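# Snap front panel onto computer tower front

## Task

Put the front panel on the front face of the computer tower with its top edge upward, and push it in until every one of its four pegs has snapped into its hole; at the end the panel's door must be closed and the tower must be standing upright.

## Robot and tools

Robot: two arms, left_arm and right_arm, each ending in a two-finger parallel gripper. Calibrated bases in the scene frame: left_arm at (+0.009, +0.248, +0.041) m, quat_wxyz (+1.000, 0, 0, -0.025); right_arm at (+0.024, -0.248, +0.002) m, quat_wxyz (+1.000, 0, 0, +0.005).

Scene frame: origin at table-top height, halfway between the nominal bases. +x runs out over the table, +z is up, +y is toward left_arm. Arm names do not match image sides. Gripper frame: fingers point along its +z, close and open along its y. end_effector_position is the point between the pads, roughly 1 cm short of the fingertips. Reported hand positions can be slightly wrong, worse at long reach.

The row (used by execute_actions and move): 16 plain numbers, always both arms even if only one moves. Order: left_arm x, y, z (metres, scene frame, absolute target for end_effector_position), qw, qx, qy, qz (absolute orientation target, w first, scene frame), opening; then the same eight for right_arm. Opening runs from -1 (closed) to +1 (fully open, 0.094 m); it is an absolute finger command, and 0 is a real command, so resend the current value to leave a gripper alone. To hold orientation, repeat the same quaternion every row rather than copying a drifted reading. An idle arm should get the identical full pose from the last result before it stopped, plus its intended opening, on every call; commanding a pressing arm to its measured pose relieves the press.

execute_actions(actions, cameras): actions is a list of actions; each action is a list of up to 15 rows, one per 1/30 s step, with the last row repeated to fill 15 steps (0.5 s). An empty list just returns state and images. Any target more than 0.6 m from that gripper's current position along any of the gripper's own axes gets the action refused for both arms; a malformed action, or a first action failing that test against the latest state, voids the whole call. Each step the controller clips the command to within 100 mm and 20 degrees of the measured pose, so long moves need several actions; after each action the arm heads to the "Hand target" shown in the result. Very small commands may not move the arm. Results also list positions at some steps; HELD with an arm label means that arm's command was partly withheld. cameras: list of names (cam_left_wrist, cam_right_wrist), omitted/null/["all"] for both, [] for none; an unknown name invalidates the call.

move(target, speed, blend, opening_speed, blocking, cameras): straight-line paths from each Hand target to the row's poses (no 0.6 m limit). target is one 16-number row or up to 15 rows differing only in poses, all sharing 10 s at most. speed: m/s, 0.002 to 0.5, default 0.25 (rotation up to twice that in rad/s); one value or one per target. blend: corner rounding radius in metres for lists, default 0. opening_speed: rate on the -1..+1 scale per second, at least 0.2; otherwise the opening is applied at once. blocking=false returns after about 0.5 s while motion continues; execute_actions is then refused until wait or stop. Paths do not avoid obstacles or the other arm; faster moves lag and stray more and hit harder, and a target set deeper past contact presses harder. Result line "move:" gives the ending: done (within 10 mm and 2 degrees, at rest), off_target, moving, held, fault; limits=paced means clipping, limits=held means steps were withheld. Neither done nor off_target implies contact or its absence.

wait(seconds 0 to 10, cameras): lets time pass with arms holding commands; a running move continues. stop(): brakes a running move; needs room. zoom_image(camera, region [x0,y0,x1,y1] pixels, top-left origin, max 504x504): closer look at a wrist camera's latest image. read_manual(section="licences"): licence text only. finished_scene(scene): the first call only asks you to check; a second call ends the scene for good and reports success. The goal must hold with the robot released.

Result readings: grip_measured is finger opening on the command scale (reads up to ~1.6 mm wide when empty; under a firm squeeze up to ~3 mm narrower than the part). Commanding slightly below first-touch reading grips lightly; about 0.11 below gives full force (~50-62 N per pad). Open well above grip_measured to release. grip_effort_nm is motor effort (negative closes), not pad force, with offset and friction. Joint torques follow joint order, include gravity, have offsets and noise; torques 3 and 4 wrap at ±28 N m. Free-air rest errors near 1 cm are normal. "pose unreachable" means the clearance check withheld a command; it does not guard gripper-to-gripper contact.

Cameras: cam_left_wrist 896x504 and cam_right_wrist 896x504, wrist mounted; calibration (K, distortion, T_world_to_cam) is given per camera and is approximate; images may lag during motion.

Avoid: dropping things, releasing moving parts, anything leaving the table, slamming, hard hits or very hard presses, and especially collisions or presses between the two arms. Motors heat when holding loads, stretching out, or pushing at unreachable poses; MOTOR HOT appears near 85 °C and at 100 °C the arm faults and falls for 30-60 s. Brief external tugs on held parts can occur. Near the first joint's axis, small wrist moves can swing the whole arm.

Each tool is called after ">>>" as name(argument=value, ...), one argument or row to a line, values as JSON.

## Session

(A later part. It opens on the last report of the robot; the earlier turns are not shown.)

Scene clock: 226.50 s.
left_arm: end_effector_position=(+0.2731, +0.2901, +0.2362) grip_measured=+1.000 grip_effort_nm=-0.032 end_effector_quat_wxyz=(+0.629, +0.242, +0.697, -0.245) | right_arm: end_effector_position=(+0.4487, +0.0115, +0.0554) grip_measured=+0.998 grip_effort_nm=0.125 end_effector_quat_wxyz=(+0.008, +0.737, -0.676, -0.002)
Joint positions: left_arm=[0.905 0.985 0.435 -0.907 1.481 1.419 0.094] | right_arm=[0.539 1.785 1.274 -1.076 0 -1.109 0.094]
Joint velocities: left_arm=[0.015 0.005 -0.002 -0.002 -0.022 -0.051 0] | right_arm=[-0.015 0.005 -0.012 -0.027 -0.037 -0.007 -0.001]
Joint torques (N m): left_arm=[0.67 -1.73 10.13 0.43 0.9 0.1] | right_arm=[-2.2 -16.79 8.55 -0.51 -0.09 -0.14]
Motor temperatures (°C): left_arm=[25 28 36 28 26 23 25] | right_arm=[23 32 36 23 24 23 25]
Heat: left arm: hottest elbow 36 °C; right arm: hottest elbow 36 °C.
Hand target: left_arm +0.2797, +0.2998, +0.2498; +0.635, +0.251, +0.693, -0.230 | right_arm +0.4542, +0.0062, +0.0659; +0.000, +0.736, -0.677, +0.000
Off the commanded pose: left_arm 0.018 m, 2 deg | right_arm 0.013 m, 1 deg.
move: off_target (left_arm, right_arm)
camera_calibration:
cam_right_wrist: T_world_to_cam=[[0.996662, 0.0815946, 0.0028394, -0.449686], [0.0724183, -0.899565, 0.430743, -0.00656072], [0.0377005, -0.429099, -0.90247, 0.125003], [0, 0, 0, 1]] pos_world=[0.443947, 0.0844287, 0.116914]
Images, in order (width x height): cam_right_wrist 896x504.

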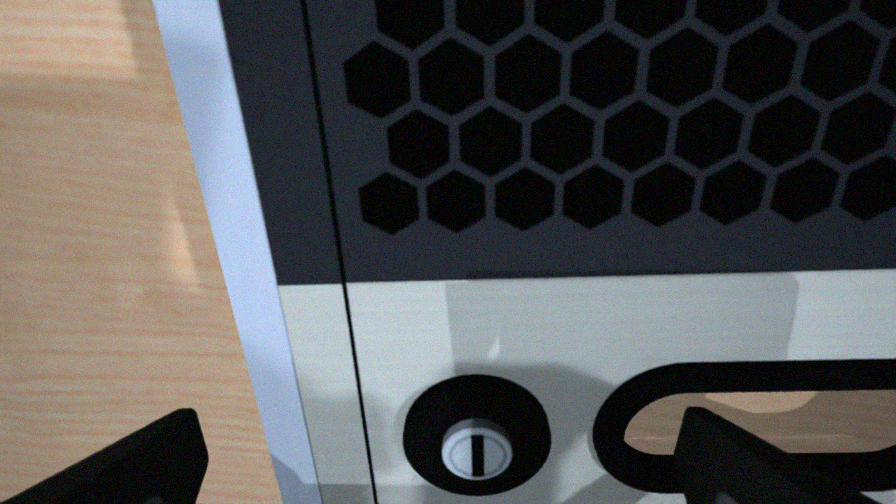

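>>> wait(
  seconds=0.5,
)

>>> zoom_image(
  camera="cam_left_wrist",
  region=[400, 200, 650, 360],
)

Scene clock: 254.23 s.
left_arm: end_effector_position=(+0.2731, +0.2901, +0.2362) grip_measured=+1.000 grip_effort_nm=-0.042 end_effector_quat_wxyz=(+0.629, +0.242, +0.697, -0.245) | right_arm: end_effector_position=(+0.4487, +0.0115, +0.0554) grip_measured=+0.998 grip_effort_nm=0.129 end_effector_quat_wxyz=(+0.008, +0.737, -0.675, -0.002)
Joint positions: left_arm=[0.905 0.985 0.435 -0.907 1.481 1.419 0.094] | right_arm=[0.539 1.785 1.274 -1.076 0 -1.109 0.094]
Joint velocities: left_arm=[-0.015 -0.015 -0.007 0.002 -0.066 0.095 0] | right_arm=[-0.015 -0.015 -0.002 -0.012 -0.051 -0.095 0]
Joint torques (N m): left_arm=[0.62 -1.79 10.22 0.44 0.89 0.11] | right_arm=[-2.14 -16.85 8.49 -0.49 -0.02 -0.12]
Motor temperatures (°C): left_arm=[25 28 37 28 26 22 25] | right_arm=[23 33 35 23 24 23 25]
Heat: left arm: hottest elbow 37 °C; right arm: hottest elbow 35 °C.
Hand target: left_arm +0.2797, +0.2998, +0.2498; +0.635, +0.251, +0.693, -0.230 | right_arm +0.4542, +0.0062, +0.0659; +0.000, +0.736, -0.677, +0.000
Tool commands: left_gripper/opening=+1.0 right_gripper/opening=+1.0
Off the commanded pose: left_arm 0.018 m, 2 deg | right_arm 0.013 m, 1 deg.
wait: 0.50 s; at rest from the start
camera_calibration:
cam_left_wrist: T_world_to_cam=[[-0.644396, -0.764254, 0.0258575, 0.392663], [-0.398367, 0.306644, -0.86445, 0.26364], [0.65273, -0.567349, -0.502054, 0.192531], [0, 0, 0, 1]] pos_world=[0.232385, 0.328483, 0.314411]
cam_right_wrist: T_world_to_cam=[[0.99663, 0.0819748, 0.00283651, -0.449676], [0.0727629, -0.899539, 0.430738, -0.00671534], [0.0378612, -0.42908, -0.902473, 0.124931], [0, 0, 0, 1]] pos_world=[0.443919, 0.0844266, 0.116915]

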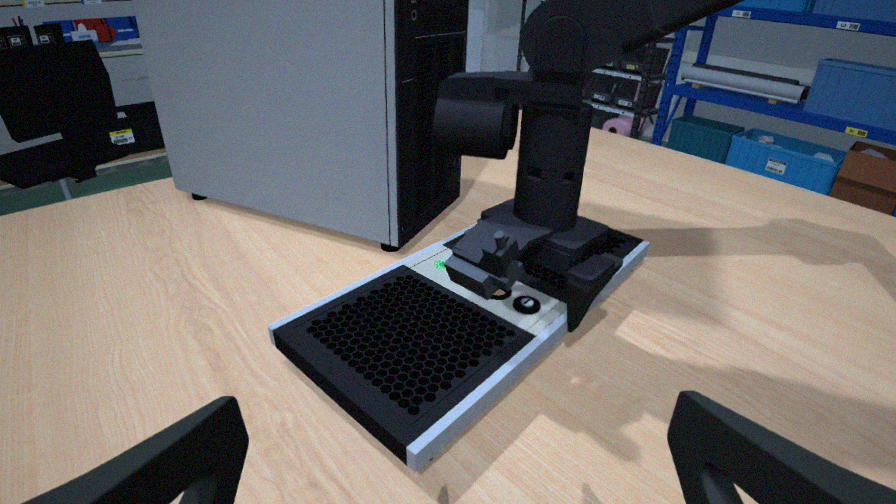

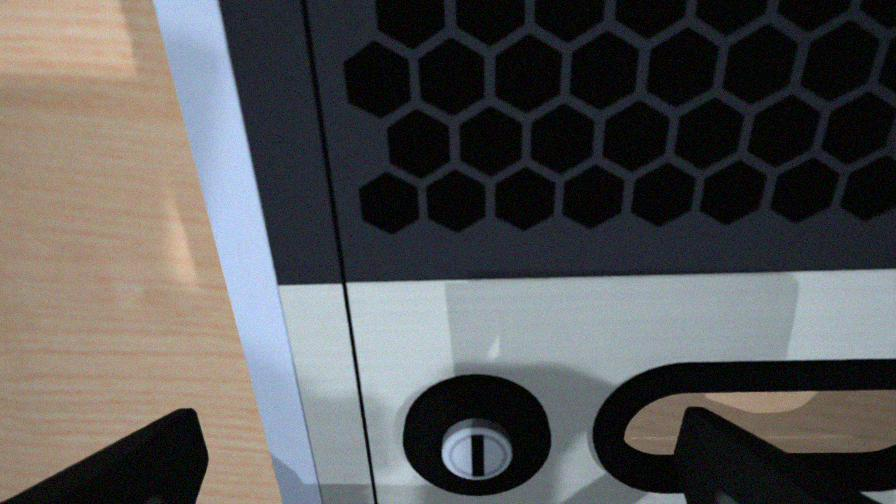

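Scaled by 2.016 from the camera's 896x504 image, which has a finer 1280x720 frame.

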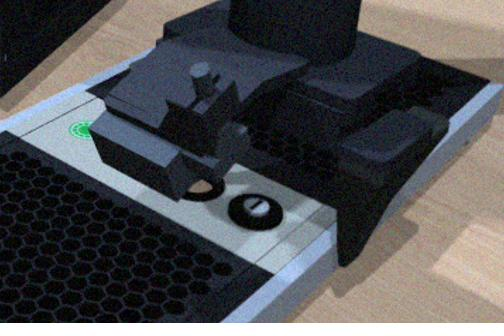

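>>> move(
  target=[
    [0.28,0.3,0.25,0.635,0.252,0.693,-0.231,1,0.452,0.016,0.044,0,0.736,-0.677,0,1],
  ],
  speed=0.06,
  cameras=["cam_right_wrist"],
)

>>> move(
  target=[
    [0.28,0.3,0.25,0.635,0.252,0.693,-0.231,1,0.452,0.016,0.044,0,0.736,-0.677,0,0.3],
  ],
  opening_speed=0.5,
)

Scene clock: 262.03 s.
left_arm: end_effector_position=(+0.2731, +0.2901, +0.2362) grip_measured=+1.000 grip_effort_nm=-0.032 end_effector_quat_wxyz=(+0.629, +0.242, +0.697, -0.245) | right_arm: end_effector_position=(+0.4527, +0.0140, +0.0505) grip_measured=+0.998 grip_effort_nm=0.125 end_effector_quat_wxyz=(-0.003, +0.738, -0.675, +0.001)
Joint positions: left_arm=[0.905 0.985 0.435 -0.907 1.481 1.419 0.094] | right_arm=[0.539 1.79 1.267 -1.043 0 -1.109 0.094]
Joint velocities: left_arm=[-0.015 0.005 -0.012 -0.027 0.066 0.007 0] | right_arm=[-0.005 -0.024 -0.012 -0.002 -0.022 0.007 0]
Joint torques (N m): left_arm=[0.85 -1.73 10.17 0.5 0.92 0.08] | right_arm=[-1.2 -14.51 7.9 0.24 -0.07 0.03]
Motor temperatures (°C): left_arm=[25 28 37 28 26 22 25] | right_arm=[23 33 35 23 24 23 25]
Heat: left arm: hottest elbow 37 °C; right arm: hottest elbow 35 °C.
Hand target: left_arm +0.2797, +0.2998, +0.2498; +0.635, +0.251, +0.693, -0.230 | right_arm +0.4519, +0.0159, +0.0440; +0.000, +0.736, -0.677, +0.000
Off the commanded pose: left_arm 0.018 m, 2 deg | right_arm 0.007 m, 0 deg.
move: off_target (left_arm)
camera_calibration:
cam_right_wrist: T_world_to_cam=[[0.996374, 0.0822169, 0.0219061, -0.454718], [0.0653403, -0.90427, 0.421931, 0.00115237], [0.0544989, -0.41897, -0.906363, 0.114009], [0, 0, 0, 1]] pos_world=[0.446781, 0.0861937, 0.112808]
Images, in order (width x height): cam_right_wrist 896x504.

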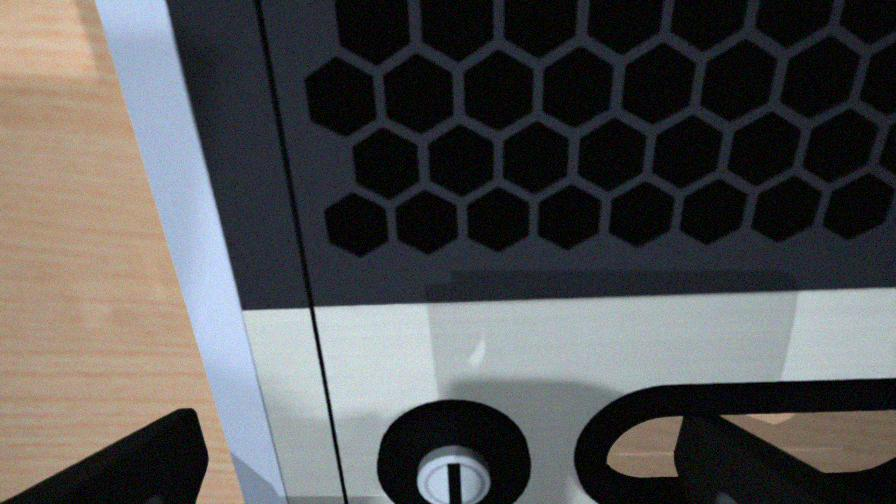

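Scene clock: 263.63 s.
left_arm: end_effector_position=(+0.2731, +0.2901, +0.2362) grip_measured=+1.000 grip_effort_nm=-0.032 end_effector_quat_wxyz=(+0.629, +0.242, +0.697, -0.245) | right_arm: end_effector_position=(+0.4531, +0.0142, +0.0505) grip_measured=+0.565 grip_effort_nm=-1.013 end_effector_quat_wxyz=(-0.003, +0.738, -0.675, +0.001)
Joint positions: left_arm=[0.905 0.985 0.435 -0.907 1.481 1.419 0.094] | right_arm=[0.539 1.79 1.267 -1.041 0 -1.109 0.074]
Joint velocities: left_arm=[-0.005 -0.005 0.007 0.017 0.007 -0.095 0] | right_arm=[-0.015 -0.015 -0.017 -0.022 0.037 -0.051 0]
Joint torques (N m): left_arm=[0.5 -1.9 10.26 0.4 0.92 0.09] | right_arm=[-0.73 -14.51 7.66 0.2 -0.05 0.04]
Motor temperatures (°C): left_arm=[25 28 37 28 26 22 25] | right_arm=[23 33 35 22 24 23 25]
Heat: left arm: hottest elbow 37 °C; right arm: hottest elbow 35 °C.
Hand target: left_arm +0.2797, +0.2998, +0.2498; +0.635, +0.251, +0.693, -0.230 | right_arm +0.4520, +0.0159, +0.0441; +0.000, +0.736, -0.677, +0.000
Off the commanded pose: left_arm 0.018 m, 2 deg | right_arm 0.007 m, 0 deg.
move: off_target (left_arm)
camera_calibration:
cam_left_wrist: T_world_to_cam=[[-0.644396, -0.764254, 0.0258575, 0.392663], [-0.398367, 0.306644, -0.86445, 0.26364], [0.65273, -0.567349, -0.502054, 0.192531], [0, 0, 0, 1]] pos_world=[0.232385, 0.328483, 0.314411]
cam_right_wrist: T_world_to_cam=[[0.996337, 0.0821942, 0.0236086, -0.455206], [0.0646547, -0.90469, 0.421136, 0.00170347], [0.0559734, -0.418067, -0.90669, 0.113427], [0, 0, 0, 1]] pos_world=[0.447079, 0.0863766, 0.112873]

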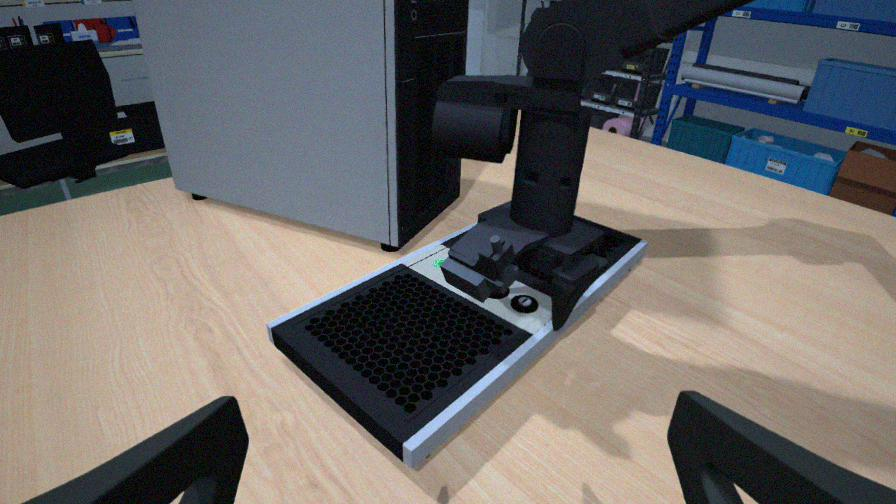

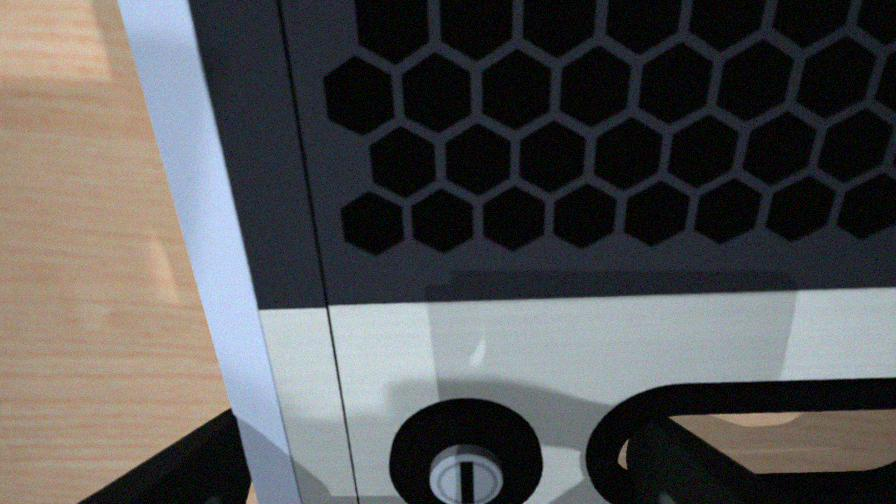

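>>> move(
  target=[
    [0.28,0.3,0.25,0.635,0.252,0.693,-0.231,1,0.45,0.015,0.1,0,0.736,-0.677,0,0.3],
  ],
  speed=0.05,
)

Scene clock: 268.87 s.
left_arm: end_effector_position=(+0.2731, +0.2901, +0.2362) grip_measured=+1.000 grip_effort_nm=-0.046 end_effector_quat_wxyz=(+0.629, +0.242, +0.697, -0.245) | right_arm: end_effector_position=(+0.4300, +0.0003, +0.0647) grip_measured=+0.561 grip_effort_nm=-1.018 end_effector_quat_wxyz=(+0.040, +0.737, -0.675, -0.012)
Joint positions: left_arm=[0.905 0.985 0.435 -0.907 1.481 1.419 0.094] | right_arm=[0.539 1.762 1.267 -1.159 -0.001 -1.109 0.073]
Joint velocities: left_arm=[-0.015 0.005 -0.012 -0.007 0.007 -0.007 0] | right_arm=[-0.015 -0.005 -0.012 -0.007 -0.081 -0.007 0]
Joint torques (N m): left_arm=[0.62 -1.49 10.19 0.5 0.91 0.11] | right_arm=[-0.85 -17.2 12.83 -0.66 -0.03 0.02]
Motor temperatures (°C): left_arm=[25 28 37 28 26 22 25] | right_arm=[23 33 34 22 24 23 25]
Heat: left arm: hottest elbow 37 °C; right arm: hottest elbow 34 °C.
Hand target: left_arm +0.2797, +0.2998, +0.2498; +0.635, +0.251, +0.693, -0.230 | right_arm +0.4484, +0.0140, +0.1001; +0.000, +0.736, -0.677, +0.000
Off the commanded pose: left_arm 0.018 m, 2 deg | right_arm 0.043 m, 5 deg.
move: off_target (left_arm, right_arm)
camera_calibration:
cam_left_wrist: T_world_to_cam=[[-0.644396, -0.764254, 0.0258575, 0.392663], [-0.398367, 0.306644, -0.86445, 0.26364], [0.65273, -0.567349, -0.502054, 0.192531], [0, 0, 0, 1]] pos_world=[0.232385, 0.328483, 0.314411]
cam_right_wrist: T_world_to_cam=[[0.995019, 0.0813647, -0.0575898, -0.425566], [0.0987215, -0.884395, 0.456179, -0.0322724], [-0.0138154, -0.459592, -0.888023, 0.150549], [0, 0, 0, 1]] pos_world=[0.428712, 0.0752755, 0.123904]

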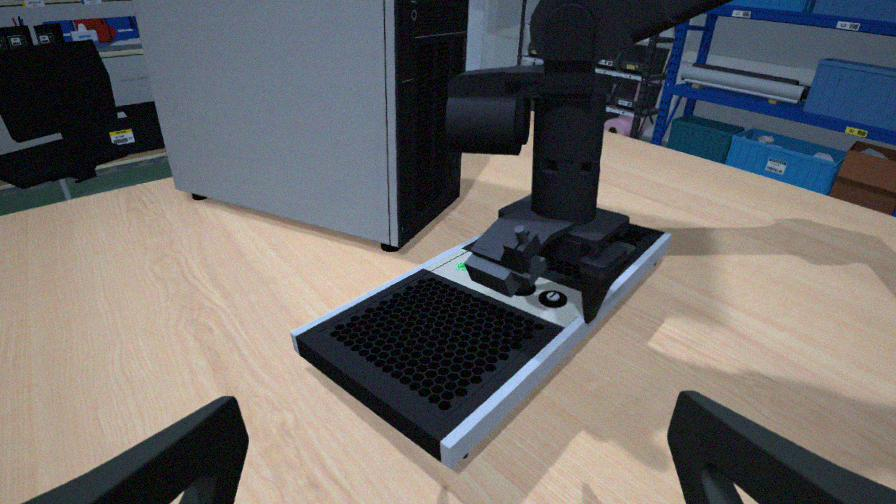

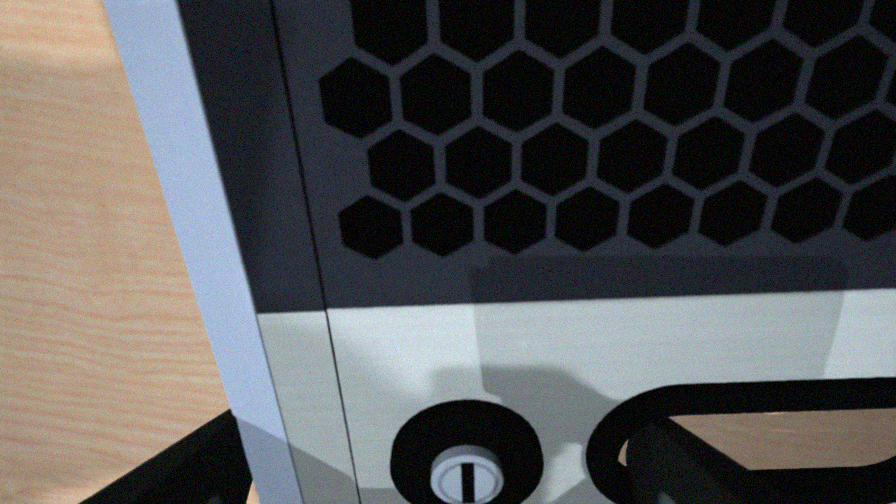

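>>> move(
  target=[
    [0.28,0.3,0.25,0.635,0.252,0.693,-0.231,1,0.45,0.0,0.22,0,0.736,-0.677,0,0.3],
  ],
  speed=0.06,
)

Scene clock: 278.47 s.
left_arm: end_effector_position=(+0.2731, +0.2901, +0.2362) grip_measured=+1.000 grip_effort_nm=-0.037 end_effector_quat_wxyz=(+0.629, +0.242, +0.697, -0.245) | right_arm: end_effector_position=(+0.4306, -0.0037, +0.1790) grip_measured=+0.561 grip_effort_nm=-1.018 end_effector_quat_wxyz=(+0.045, +0.735, -0.677, -0.014)
Joint positions: left_arm=[0.905 0.985 0.435 -0.907 1.481 1.419 0.094] | right_arm=[0.531 1.662 1.453 -1.456 -0.001 -1.111 0.073]
Joint velocities: left_arm=[-0.005 0.015 0.012 -0.002 -0.051 -0.066 0] | right_arm=[-0.015 0.005 -0.007 0.022 -0.051 -0.007 0]
Joint torques (N m): left_arm=[0.85 -1.49 10.26 0.43 0.91 0.09] | right_arm=[-2.32 -17.32 14.75 -0.51 0.09 -0.16]
Motor temperatures (°C): left_arm=[25 28 37 28 26 22 25] | right_arm=[23 34 35 22 24 23 26]
Heat: left arm: hottest elbow 37 °C; right arm: hottest elbow 35 °C.
Hand target: left_arm +0.2797, +0.2998, +0.2498; +0.635, +0.251, +0.693, -0.230 | right_arm +0.4482, -0.0009, +0.2191; +0.000, +0.735, -0.678, +0.001
Off the commanded pose: left_arm 0.018 m, 2 deg | right_arm 0.045 m, 5 deg.
move: off_target (left_arm, right_arm)
camera_calibration:
cam_left_wrist: T_world_to_cam=[[-0.644396, -0.764254, 0.0258575, 0.392663], [-0.398367, 0.306644, -0.86445, 0.26364], [0.65273, -0.567349, -0.502054, 0.192531], [0, 0, 0, 1]] pos_world=[0.232385, 0.328483, 0.314411]
cam_right_wrist: T_world_to_cam=[[0.994889, 0.0749207, -0.0676931, -0.417429], [0.0977541, -0.882585, 0.459878, -0.0882773], [-0.0252906, -0.464144, -0.885398, 0.254719], [0, 0, 0, 1]] pos_world=[0.430367, 0.0715882, 0.237867]

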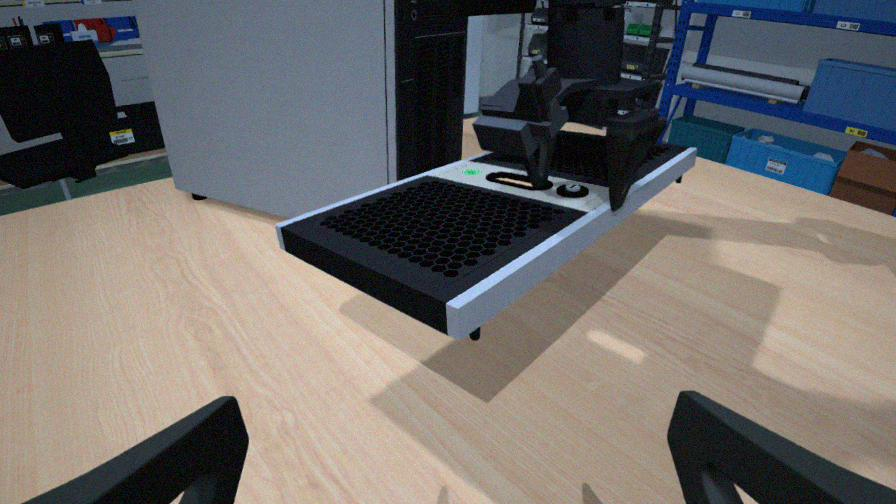

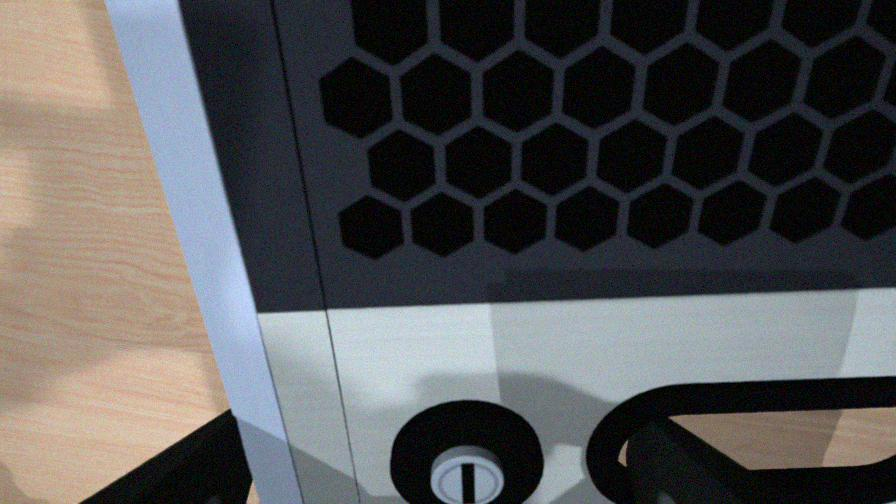

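>>> move(
  target=[
    [0.28,0.3,0.25,0.635,0.252,0.693,-0.231,1,0.42,-0.05,0.36,0,0.736,-0.677,0,0.3],
  ],
  speed=0.1,
  cameras=[],
)

>>> move(
  target=[
    [0.28,0.35,0.25,0.635,0.252,0.693,-0.231,1,0.42,-0.12,0.38,0.688,-0.162,0.688,0.162,0.3],
  ],
  speed=0.14,
)

Scene clock: 293.63 s.
left_arm: end_effector_position=(+0.2731, +0.2901, +0.2362) grip_measured=+1.000 grip_effort_nm=-0.042 end_effector_quat_wxyz=(+0.629, +0.242, +0.697, -0.245) | right_arm: end_effector_position=(+0.4101, -0.0482, +0.3227) grip_measured=+0.561 grip_effort_nm=-1.018 end_effector_quat_wxyz=(-0.004, +0.734, -0.679, +0.001)
Joint positions: left_arm=[0.905 0.985 0.435 -0.907 1.481 1.419 0.094] | right_arm=[0.467 1.479 1.618 -1.701 -0.001 -1.171 0.073]
Joint velocities: left_arm=[0.005 0.005 -0.007 -0.012 0.037 0.037 0] | right_arm=[-0.005 0.005 -0.007 -0.002 0.022 0.037 0.001]
Joint torques (N m): left_arm=[0.5 -1.44 10.17 0.46 0.89 0.11] | right_arm=[-2.26 -14.15 15.24 -0.25 -0.04 -0.19]
Motor temperatures (°C): left_arm=[25 27 37 28 26 22 25] | right_arm=[23 33 37 22 24 23 26]
Heat: left arm: hottest elbow 37 °C; right arm: hottest elbow 37 °C.
Hand target: left_arm +0.2797, +0.2998, +0.2498; +0.635, +0.251, +0.693, -0.230 | right_arm +0.4181, -0.0501, +0.3575; -0.044, +0.734, -0.678, +0.016
Off the commanded pose: left_arm 0.018 m, 2 deg | right_arm 0.039 m, 1 deg.
joint sent to its limit (right arm) — joint 4 (wrist pitch), lower limit. The joint targets are off in orientation, not in position.
move: off_target (left_arm, right_arm)
No camera images: "cameras" was empty.

Scene clock: 300.87 s.
left_arm: end_effector_position=(+0.2739, +0.3372, +0.2441) grip_measured=+1.000 grip_effort_nm=-0.037 end_effector_quat_wxyz=(+0.626, +0.233, +0.710, -0.223) | right_arm: end_effector_position=(+0.4275, -0.1218, +0.3435) grip_measured=+0.561 grip_effort_nm=-1.028 end_effector_quat_wxyz=(+0.659, -0.144, +0.721, +0.159)
Joint positions: left_arm=[1.032 1.238 0.61 -1.487 1.435 2.094 0.094] | right_arm=[0.206 0.807 0.571 0.154 -0.216 0.022 0.073]
Joint velocities: left_arm=[0.005 0.005 0.017 -0.012 -0.037 -0.066 0] | right_arm=[-0.005 0.005 -0.017 -0.007 0.037 -0.022 0.001]
Joint torques (N m): left_arm=[0.5 -2.9 8.83 -0.49 0.61 0.13] | right_arm=[-0.32 -5.66 12.05 3.15 0.19 -0.17]
Motor temperatures (°C): left_arm=[25 27 37 28 26 22 25] | right_arm=[23 33 38 23 24 23 26]
Heat: left arm: hottest elbow 37 °C; right arm: hottest elbow 38 °C.
Hand target: left_arm +0.2795, +0.3485, +0.2504; +0.629, +0.238, +0.709, -0.214 | right_arm +0.4225, -0.1180, +0.3738; +0.688, -0.149, +0.692, +0.161
Off the commanded pose: left_arm 0.015 m, 3 deg | right_arm 0.037 m, 5 deg.
joint sent to its limit (left arm) — joint 6 (wrist roll), upper limit. The joint targets are off in orientation, not in position.
move: off_target (left_arm, right_arm)
camera_calibration:
cam_left_wrist: T_world_to_cam=[[-0.609077, -0.792995, 0.0135757, 0.432021], [-0.423711, 0.310875, -0.85078, 0.258551], [0.670444, -0.523942, -0.525347, 0.208879], [0, 0, 0, 1]] pos_world=[0.232643, 0.371654, 0.323839]
cam_right_wrist: T_world_to_cam=[[0.401294, -0.914916, -0.0435029, -0.269507], [-0.469046, -0.164471, -0.867724, 0.518002], [0.786739, 0.368617, -0.495139, -0.0343409], [0, 0, 0, 1]] pos_world=[0.378136, -0.148721, 0.420755]

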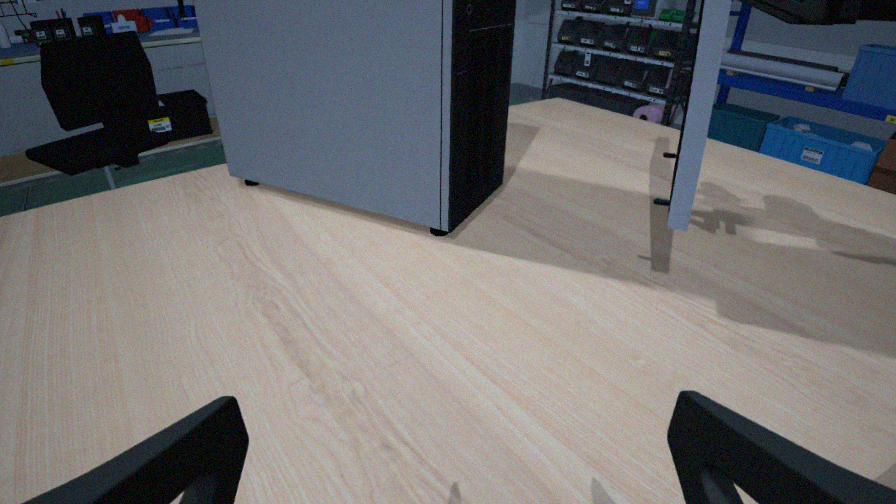

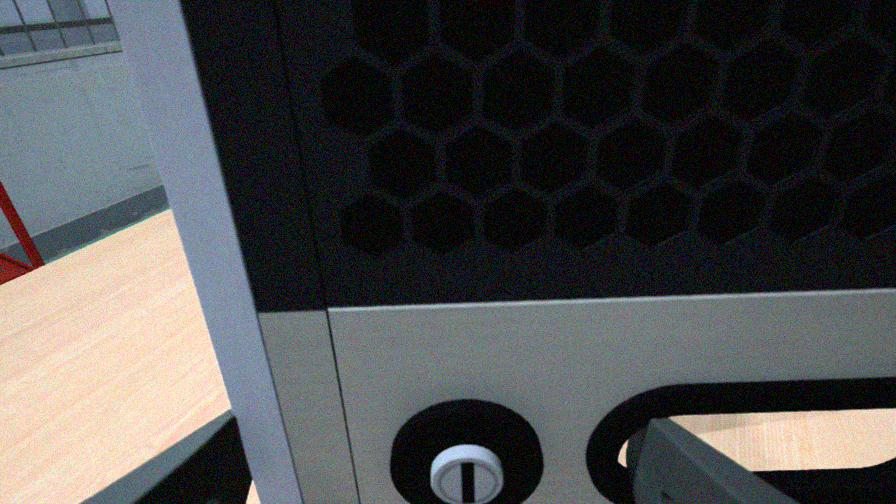

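>>> move(
  target=[
    [0.53,0.30,0.33,0.557,0.383,0.663,-0.3215,1,0.56,-0.08,0.31,0.714,-0.156,0.661,0.169,0.3],
  ],
  speed=0.12,
)

Scene clock: 319.07 s.
left_arm: end_effector_position=(+0.5179, +0.3012, +0.3189) grip_measured=+1.000 grip_effort_nm=-0.042 end_effector_quat_wxyz=(+0.553, +0.377, +0.669, -0.325) | right_arm: end_effector_position=(+0.5426, -0.0921, +0.2575) grip_measured=+0.561 grip_effort_nm=-1.023 end_effector_quat_wxyz=(+0.673, -0.147, +0.706, +0.165)
Joint positions: left_arm=[0.49 1.543 1.181 -0.766 1.373 1.103 0.094] | right_arm=[0.212 1.361 0.65 0.67 -0.224 0.026 0.073]
Joint velocities: left_arm=[-0.005 -0.005 -0.012 -0.007 0.037 -0.095 0] | right_arm=[-0.005 -0.005 0.007 0.002 -0.081 0.037 -0.001]
Joint torques (N m): left_arm=[-0.44 -9.64 11.44 1.5 0.66 -0.07] | right_arm=[-0.56 -10.58 14.95 2.96 -0.06 -0.11]
Motor temperatures (°C): left_arm=[25 27 35 28 26 22 25] | right_arm=[23 31 38 23 24 23 26]
Heat: left arm: hottest elbow 35 °C; right arm: hottest elbow 38 °C.
Hand target: left_arm +0.5312, +0.3052, +0.3261; +0.557, +0.383, +0.665, -0.318 | right_arm +0.5546, -0.0814, +0.3115; +0.714, -0.155, +0.661, +0.170
Off the commanded pose: left_arm 0.017 m, 1 deg | right_arm 0.057 m, 7 deg.
move: off_target (left_arm, right_arm)
camera_calibration:
cam_left_wrist: T_world_to_cam=[[-0.862831, -0.505459, 0.00583438, 0.598335], [-0.296199, 0.496198, -0.816121, 0.303801], [0.409621, -0.705903, -0.577851, 0.272442], [0, 0, 0, 1]] pos_world=[0.494649, 0.344006, 0.401878]
cam_right_wrist: T_world_to_cam=[[0.414467, -0.909185, -0.0399883, -0.29971], [-0.433688, -0.158692, -0.886979, 0.488508], [0.800082, 0.384966, -0.460076, -0.193155], [0, 0, 0, 1]] pos_world=[0.49062, -0.120611, 0.332445]

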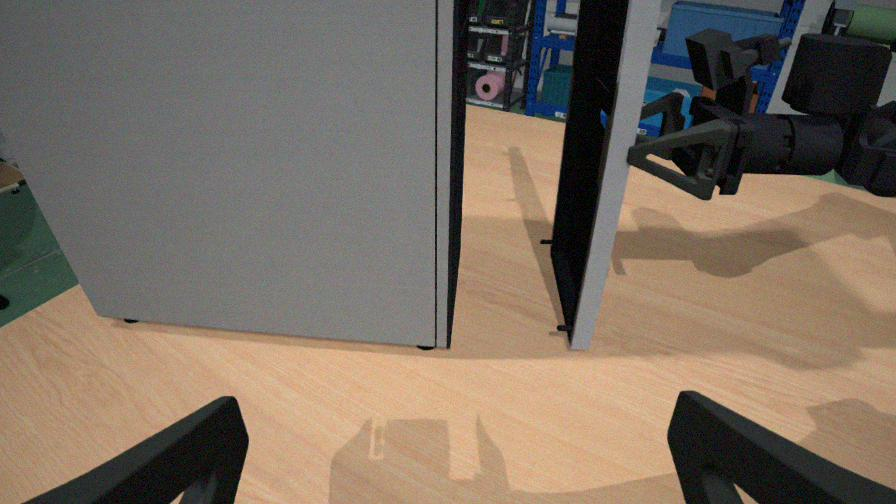

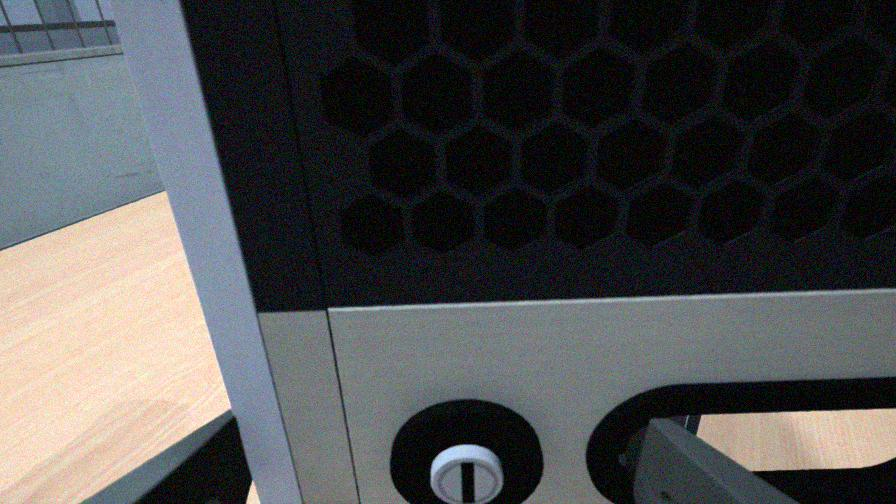

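>>> move(
  target=[
    [0.54,0.22,0.58,0.400,0.4435,0.768,-0.231,1,0.66,-0.023,0.316,0.729,-0.171,0.643,0.166,0.3],
  ],
  speed=0.1,
)

Scene clock: 359.53 s.
left_arm: end_effector_position=(+0.5400, +0.2229, +0.5742) grip_measured=+1.000 grip_effort_nm=-0.046 end_effector_quat_wxyz=(+0.402, +0.443, +0.768, -0.230) | right_arm: end_effector_position=(+0.6401, -0.0397, +0.2594) grip_measured=+0.561 grip_effort_nm=-1.018 end_effector_quat_wxyz=(+0.686, -0.156, +0.691, +0.169)
Joint positions: left_arm=[0.258 1.625 2.157 -1.678 0.893 1.049 0.094] | right_arm=[0.267 1.635 0.937 0.695 -0.185 0.019 0.073]
Joint velocities: left_arm=[-0.005 -0.005 -0.017 -0.017 0.007 -0.125 0] | right_arm=[-0.005 -0.005 0.002 0.007 -0.081 0.022 0.001]
Joint torques (N m): left_arm=[-0.56 -10.17 10.96 1.01 0.54 -0.05] | right_arm=[-0.03 -14.1 16.39 2.73 -0.05 -0.34]
Motor temperatures (°C): left_arm=[25 28 38 28 26 22 25] | right_arm=[23 31 43 23 24 23 27]
Heat: left arm: hottest elbow 38 °C; right arm: hottest elbow 43 °C.
Hand target: left_arm +0.5462, +0.2219, +0.5798; +0.404, +0.442, +0.767, -0.228 | right_arm +0.6542, -0.0249, +0.3164; +0.728, -0.169, +0.643, +0.166
Off the commanded pose: left_arm 0.006 m, 0 deg | right_arm 0.062 m, 8 deg.
joint sent to its limit (left arm) — joint 4 (wrist pitch), lower limit. The joint targets are off in position, not in orientation.
move: off_target (right_arm)
camera_calibration:
cam_left_wrist: T_world_to_cam=[[-0.867004, -0.498115, -0.0136013, 0.588102], [-0.424939, 0.753341, -0.5019, 0.38942], [0.26025, -0.429369, -0.864819, 0.539398], [0, 0, 0, 1]] pos_world=[0.534989, 0.231177, 0.66993]
cam_right_wrist: T_world_to_cam=[[0.431108, -0.901937, -0.0256039, -0.306502], [-0.39513, -0.163201, -0.904012, 0.520389], [0.811183, 0.399844, -0.42674, -0.305596], [0, 0, 0, 1]] pos_world=[0.585651, -0.0693268, 0.332181]

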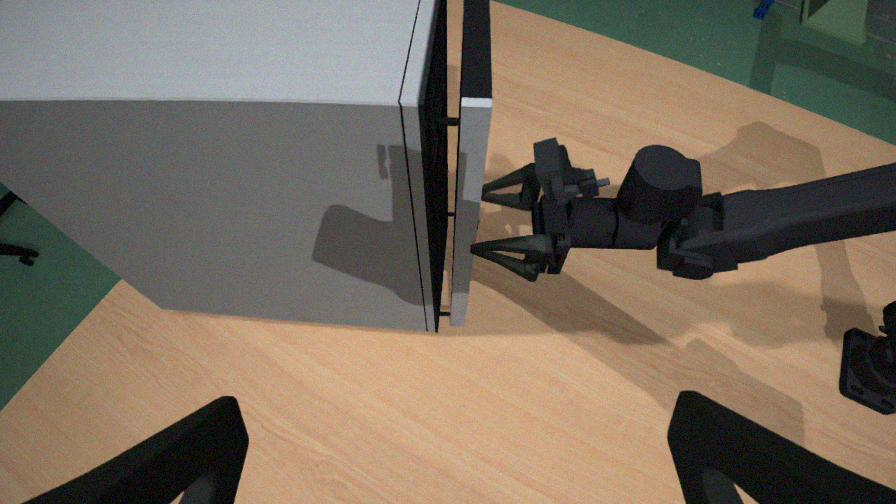

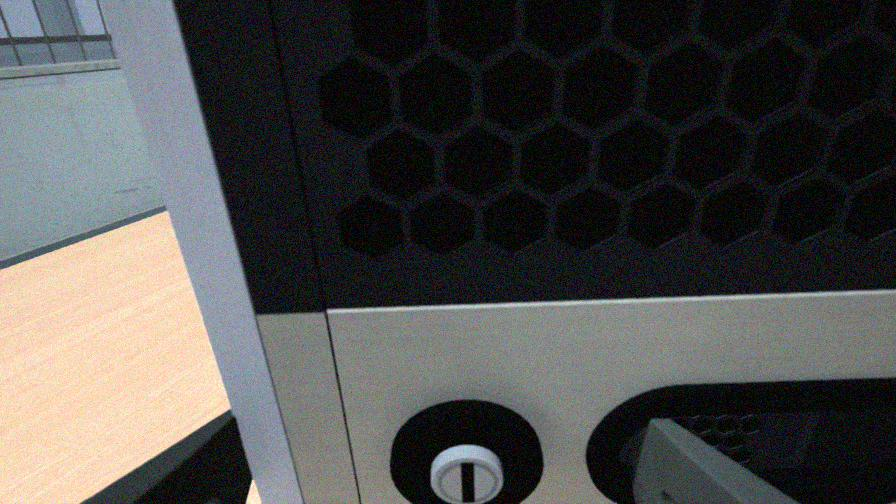

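>>> zoom_image(
  camera="cam_left_wrist",
  region=[380, 0, 540, 170],
)

>>> zoom_image(
  camera="cam_left_wrist",
  region=[380, 180, 540, 350],
)

Scaled by 2.965 from the camera's 896x504 image, which has a finer 1280x720 frame.

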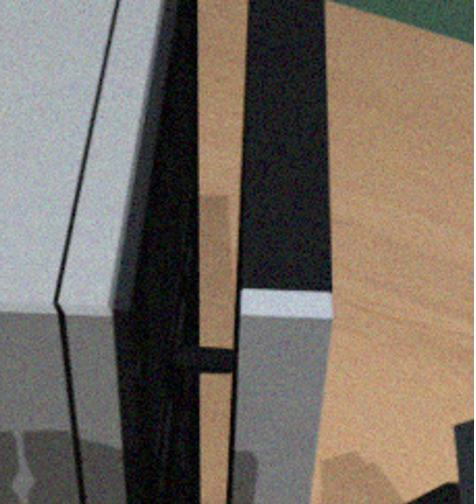

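Scaled by 2.965 from the camera's 896x504 image, which has a finer 1280x720 frame.

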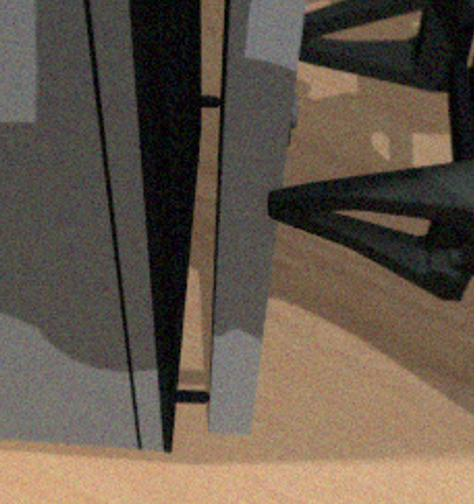

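>>> move(
  target=[
    [0.58,0.0,0.60,0.210,-0.2245,0.95,0.0497,1,0.66,-0.023,0.316,0.729,-0.171,0.643,0.166,0.3],
  ],
  speed=0.25,
)

>>> zoom_image(
  camera="cam_left_wrist",
  region=[200, 100, 700, 400],
)

Scene clock: 400.10 s.
left_arm: end_effector_position=(+0.5780, +0.0000, +0.5990) grip_measured=+1.000 grip_effort_nm=-0.042 end_effector_quat_wxyz=(+0.375, -0.173, +0.910, -0.035) | right_arm: end_effector_position=(+0.6401, -0.0396, +0.2596) grip_measured=+0.561 grip_effort_nm=-1.023 end_effector_quat_wxyz=(+0.686, -0.155, +0.691, +0.169)
Joint positions: left_arm=[-0.473 1.877 2.656 -1.678 -0.415 -0.752 0.094] | right_arm=[0.268 1.635 0.937 0.696 -0.183 0.019 0.073]
Joint velocities: left_arm=[0.005 -0.005 -0.007 0.007 -0.037 -0.007 0] | right_arm=[-0.005 0.005 -0.002 -0.007 0.007 0.037 -0.001]
Joint torques (N m): left_arm=[0.09 -12.63 9.72 1.4 -0.21 -0.06] | right_arm=[-0.32 -14.51 16.32 2.86 -0.13 -0.38]
Motor temperatures (°C): left_arm=[25 29 39 28 26 22 25] | right_arm=[23 31 49 23 24 23 27]
Heat: left arm: hottest elbow 39 °C; right arm: hottest elbow 49 °C.
Hand target: left_arm +0.5824, -0.0031, +0.5996; +0.376, -0.179, +0.908, -0.041 | right_arm +0.6541, -0.0250, +0.3159; +0.728, -0.169, +0.643, +0.166
Off the commanded pose: left_arm 0.002 m, 23 deg; orientation clipped | right_arm 0.062 m, 8 deg.
joint sent to its limit (left arm) — joint 4 (wrist pitch), lower limit. The joint targets are off in position and orientation.
move: off_target (left_arm, right_arm); limits=paced
camera_calibration:
cam_left_wrist: T_world_to_cam=[[0.282492, -0.941325, 0.184678, -0.272858], [-0.893827, -0.328185, -0.30556, 0.739284], [0.34824, -0.0787516, -0.934092, 0.445935], [0, 0, 0, 1]] pos_world=[0.58258, 0.0208923, 0.692831]
cam_right_wrist: T_world_to_cam=[[0.430438, -0.90226, -0.0254743, -0.306066], [-0.39459, -0.162713, -0.904336, 0.520328], [0.811801, 0.399313, -0.426061, -0.306141], [0, 0, 0, 1]] pos_world=[0.585584, -0.0692411, 0.33232]

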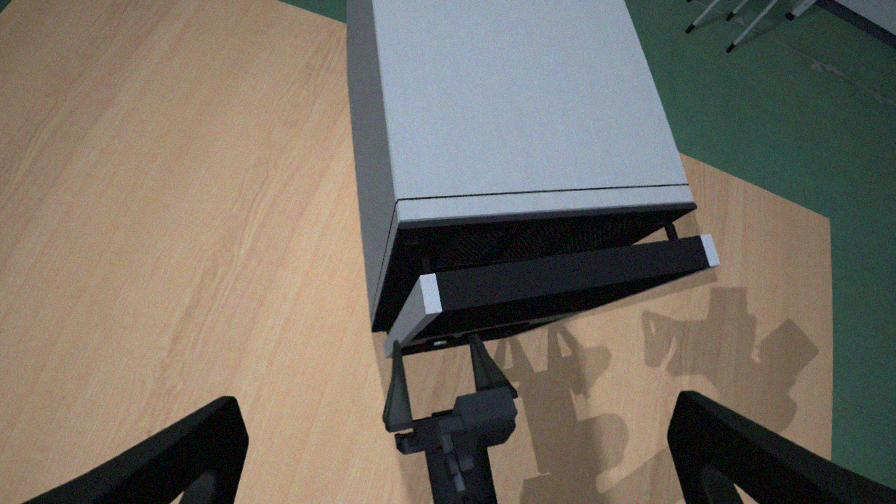

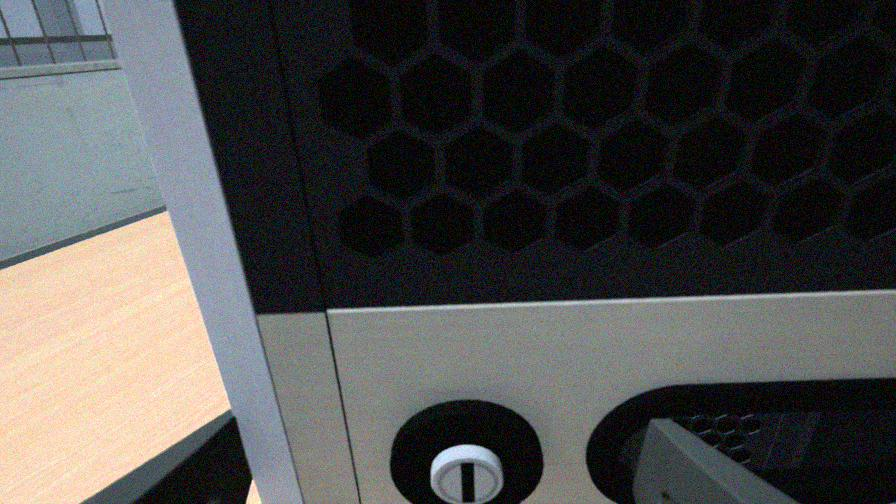

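Scaled by 1.008 from the camera's 896x504 image, which has a finer 1280x720 frame.

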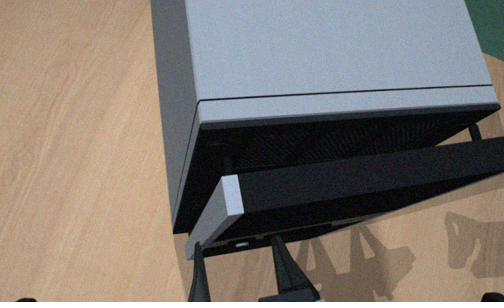

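>>> move(
  target=[
    [0.578,0.0,0.60,0.375,-0.173,0.910,-0.035,1,0.651,-0.0155,0.324,0.727,-0.153,0.656,0.142,0.3],
  ],
  speed=0.08,
)

>>> zoom_image(
  camera="cam_left_wrist",
  region=[360, 180, 730, 380],
)

Scene clock: 430.77 s.
left_arm: end_effector_position=(+0.5780, +0.0000, +0.5990) grip_measured=+1.000 grip_effort_nm=-0.046 end_effector_quat_wxyz=(+0.375, -0.173, +0.910, -0.035) | right_arm: end_effector_position=(+0.6392, -0.0336, +0.2567) grip_measured=+0.560 grip_effort_nm=-1.018 end_effector_quat_wxyz=(+0.683, -0.137, +0.702, +0.145)
Joint positions: left_arm=[-0.473 1.877 2.656 -1.678 -0.415 -0.752 0.094] | right_arm=[0.302 1.63 0.939 0.668 -0.089 0.013 0.073]
Joint velocities: left_arm=[-0.015 -0.005 -0.002 -0.012 -0.037 -0.007 0] | right_arm=[-0.015 -0.005 0.007 -0.012 0.022 -0.037 -0.001]
Joint torques (N m): left_arm=[-0.09 -13.92 7.68 1.54 -0.36 0.05] | right_arm=[0.32 -16.44 15.41 1.83 0.16 -0.42]
Motor temperatures (°C): left_arm=[25 29 38 28 25 22 25] | right_arm=[23 32 51 23 24 23 27]
Heat: left arm: hottest elbow 38 °C; right arm: hottest elbow 51 °C.
Hand target: left_arm +0.5780, +0.0000, +0.6000; +0.375, -0.173, +0.910, -0.035 | right_arm +0.6454, -0.0179, +0.3236; +0.727, -0.151, +0.655, +0.142
Off the commanded pose: left_arm 0.001 m, 0 deg | right_arm 0.071 m, 7 deg.
move: off_target (right_arm)
camera_calibration:
cam_left_wrist: T_world_to_cam=[[0.282997, -0.941072, 0.185191, -0.273457], [-0.893632, -0.328836, -0.305431, 0.739094], [0.34833, -0.0790562, -0.934032, 0.445848], [0, 0, 0, 1]] pos_world=[0.582564, 0.0209445, 0.69282]
cam_right_wrist: T_world_to_cam=[[0.374961, -0.926808, -0.0207376, -0.266875], [-0.420083, -0.149928, -0.895015, 0.532642], [0.826398, 0.344308, -0.445554, -0.315289], [0, 0, 0, 1]] pos_world=[0.584376, -0.0589277, 0.33071]

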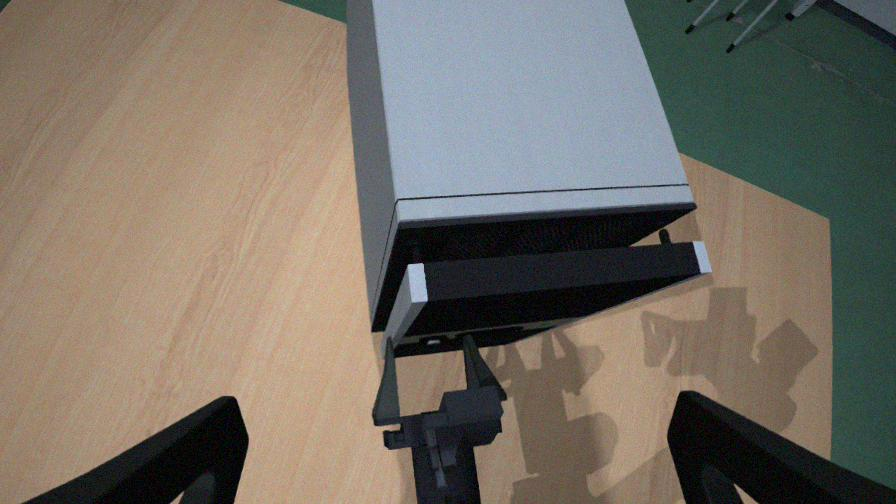

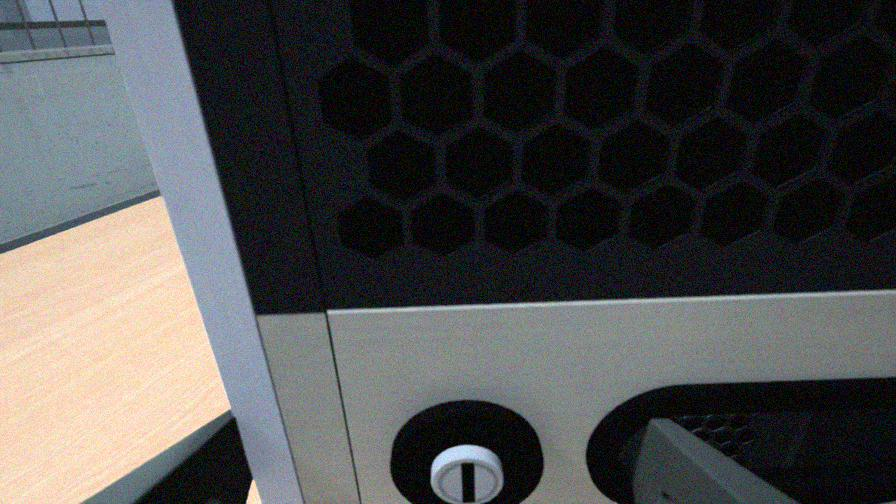

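Scaled by 1.362 from the camera's 896x504 image, which has a finer 1280x720 frame.

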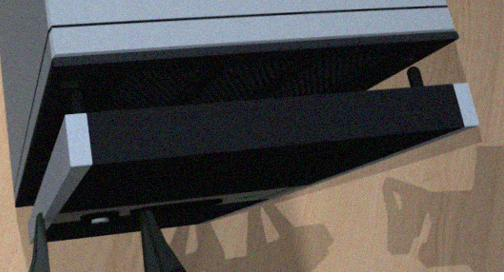

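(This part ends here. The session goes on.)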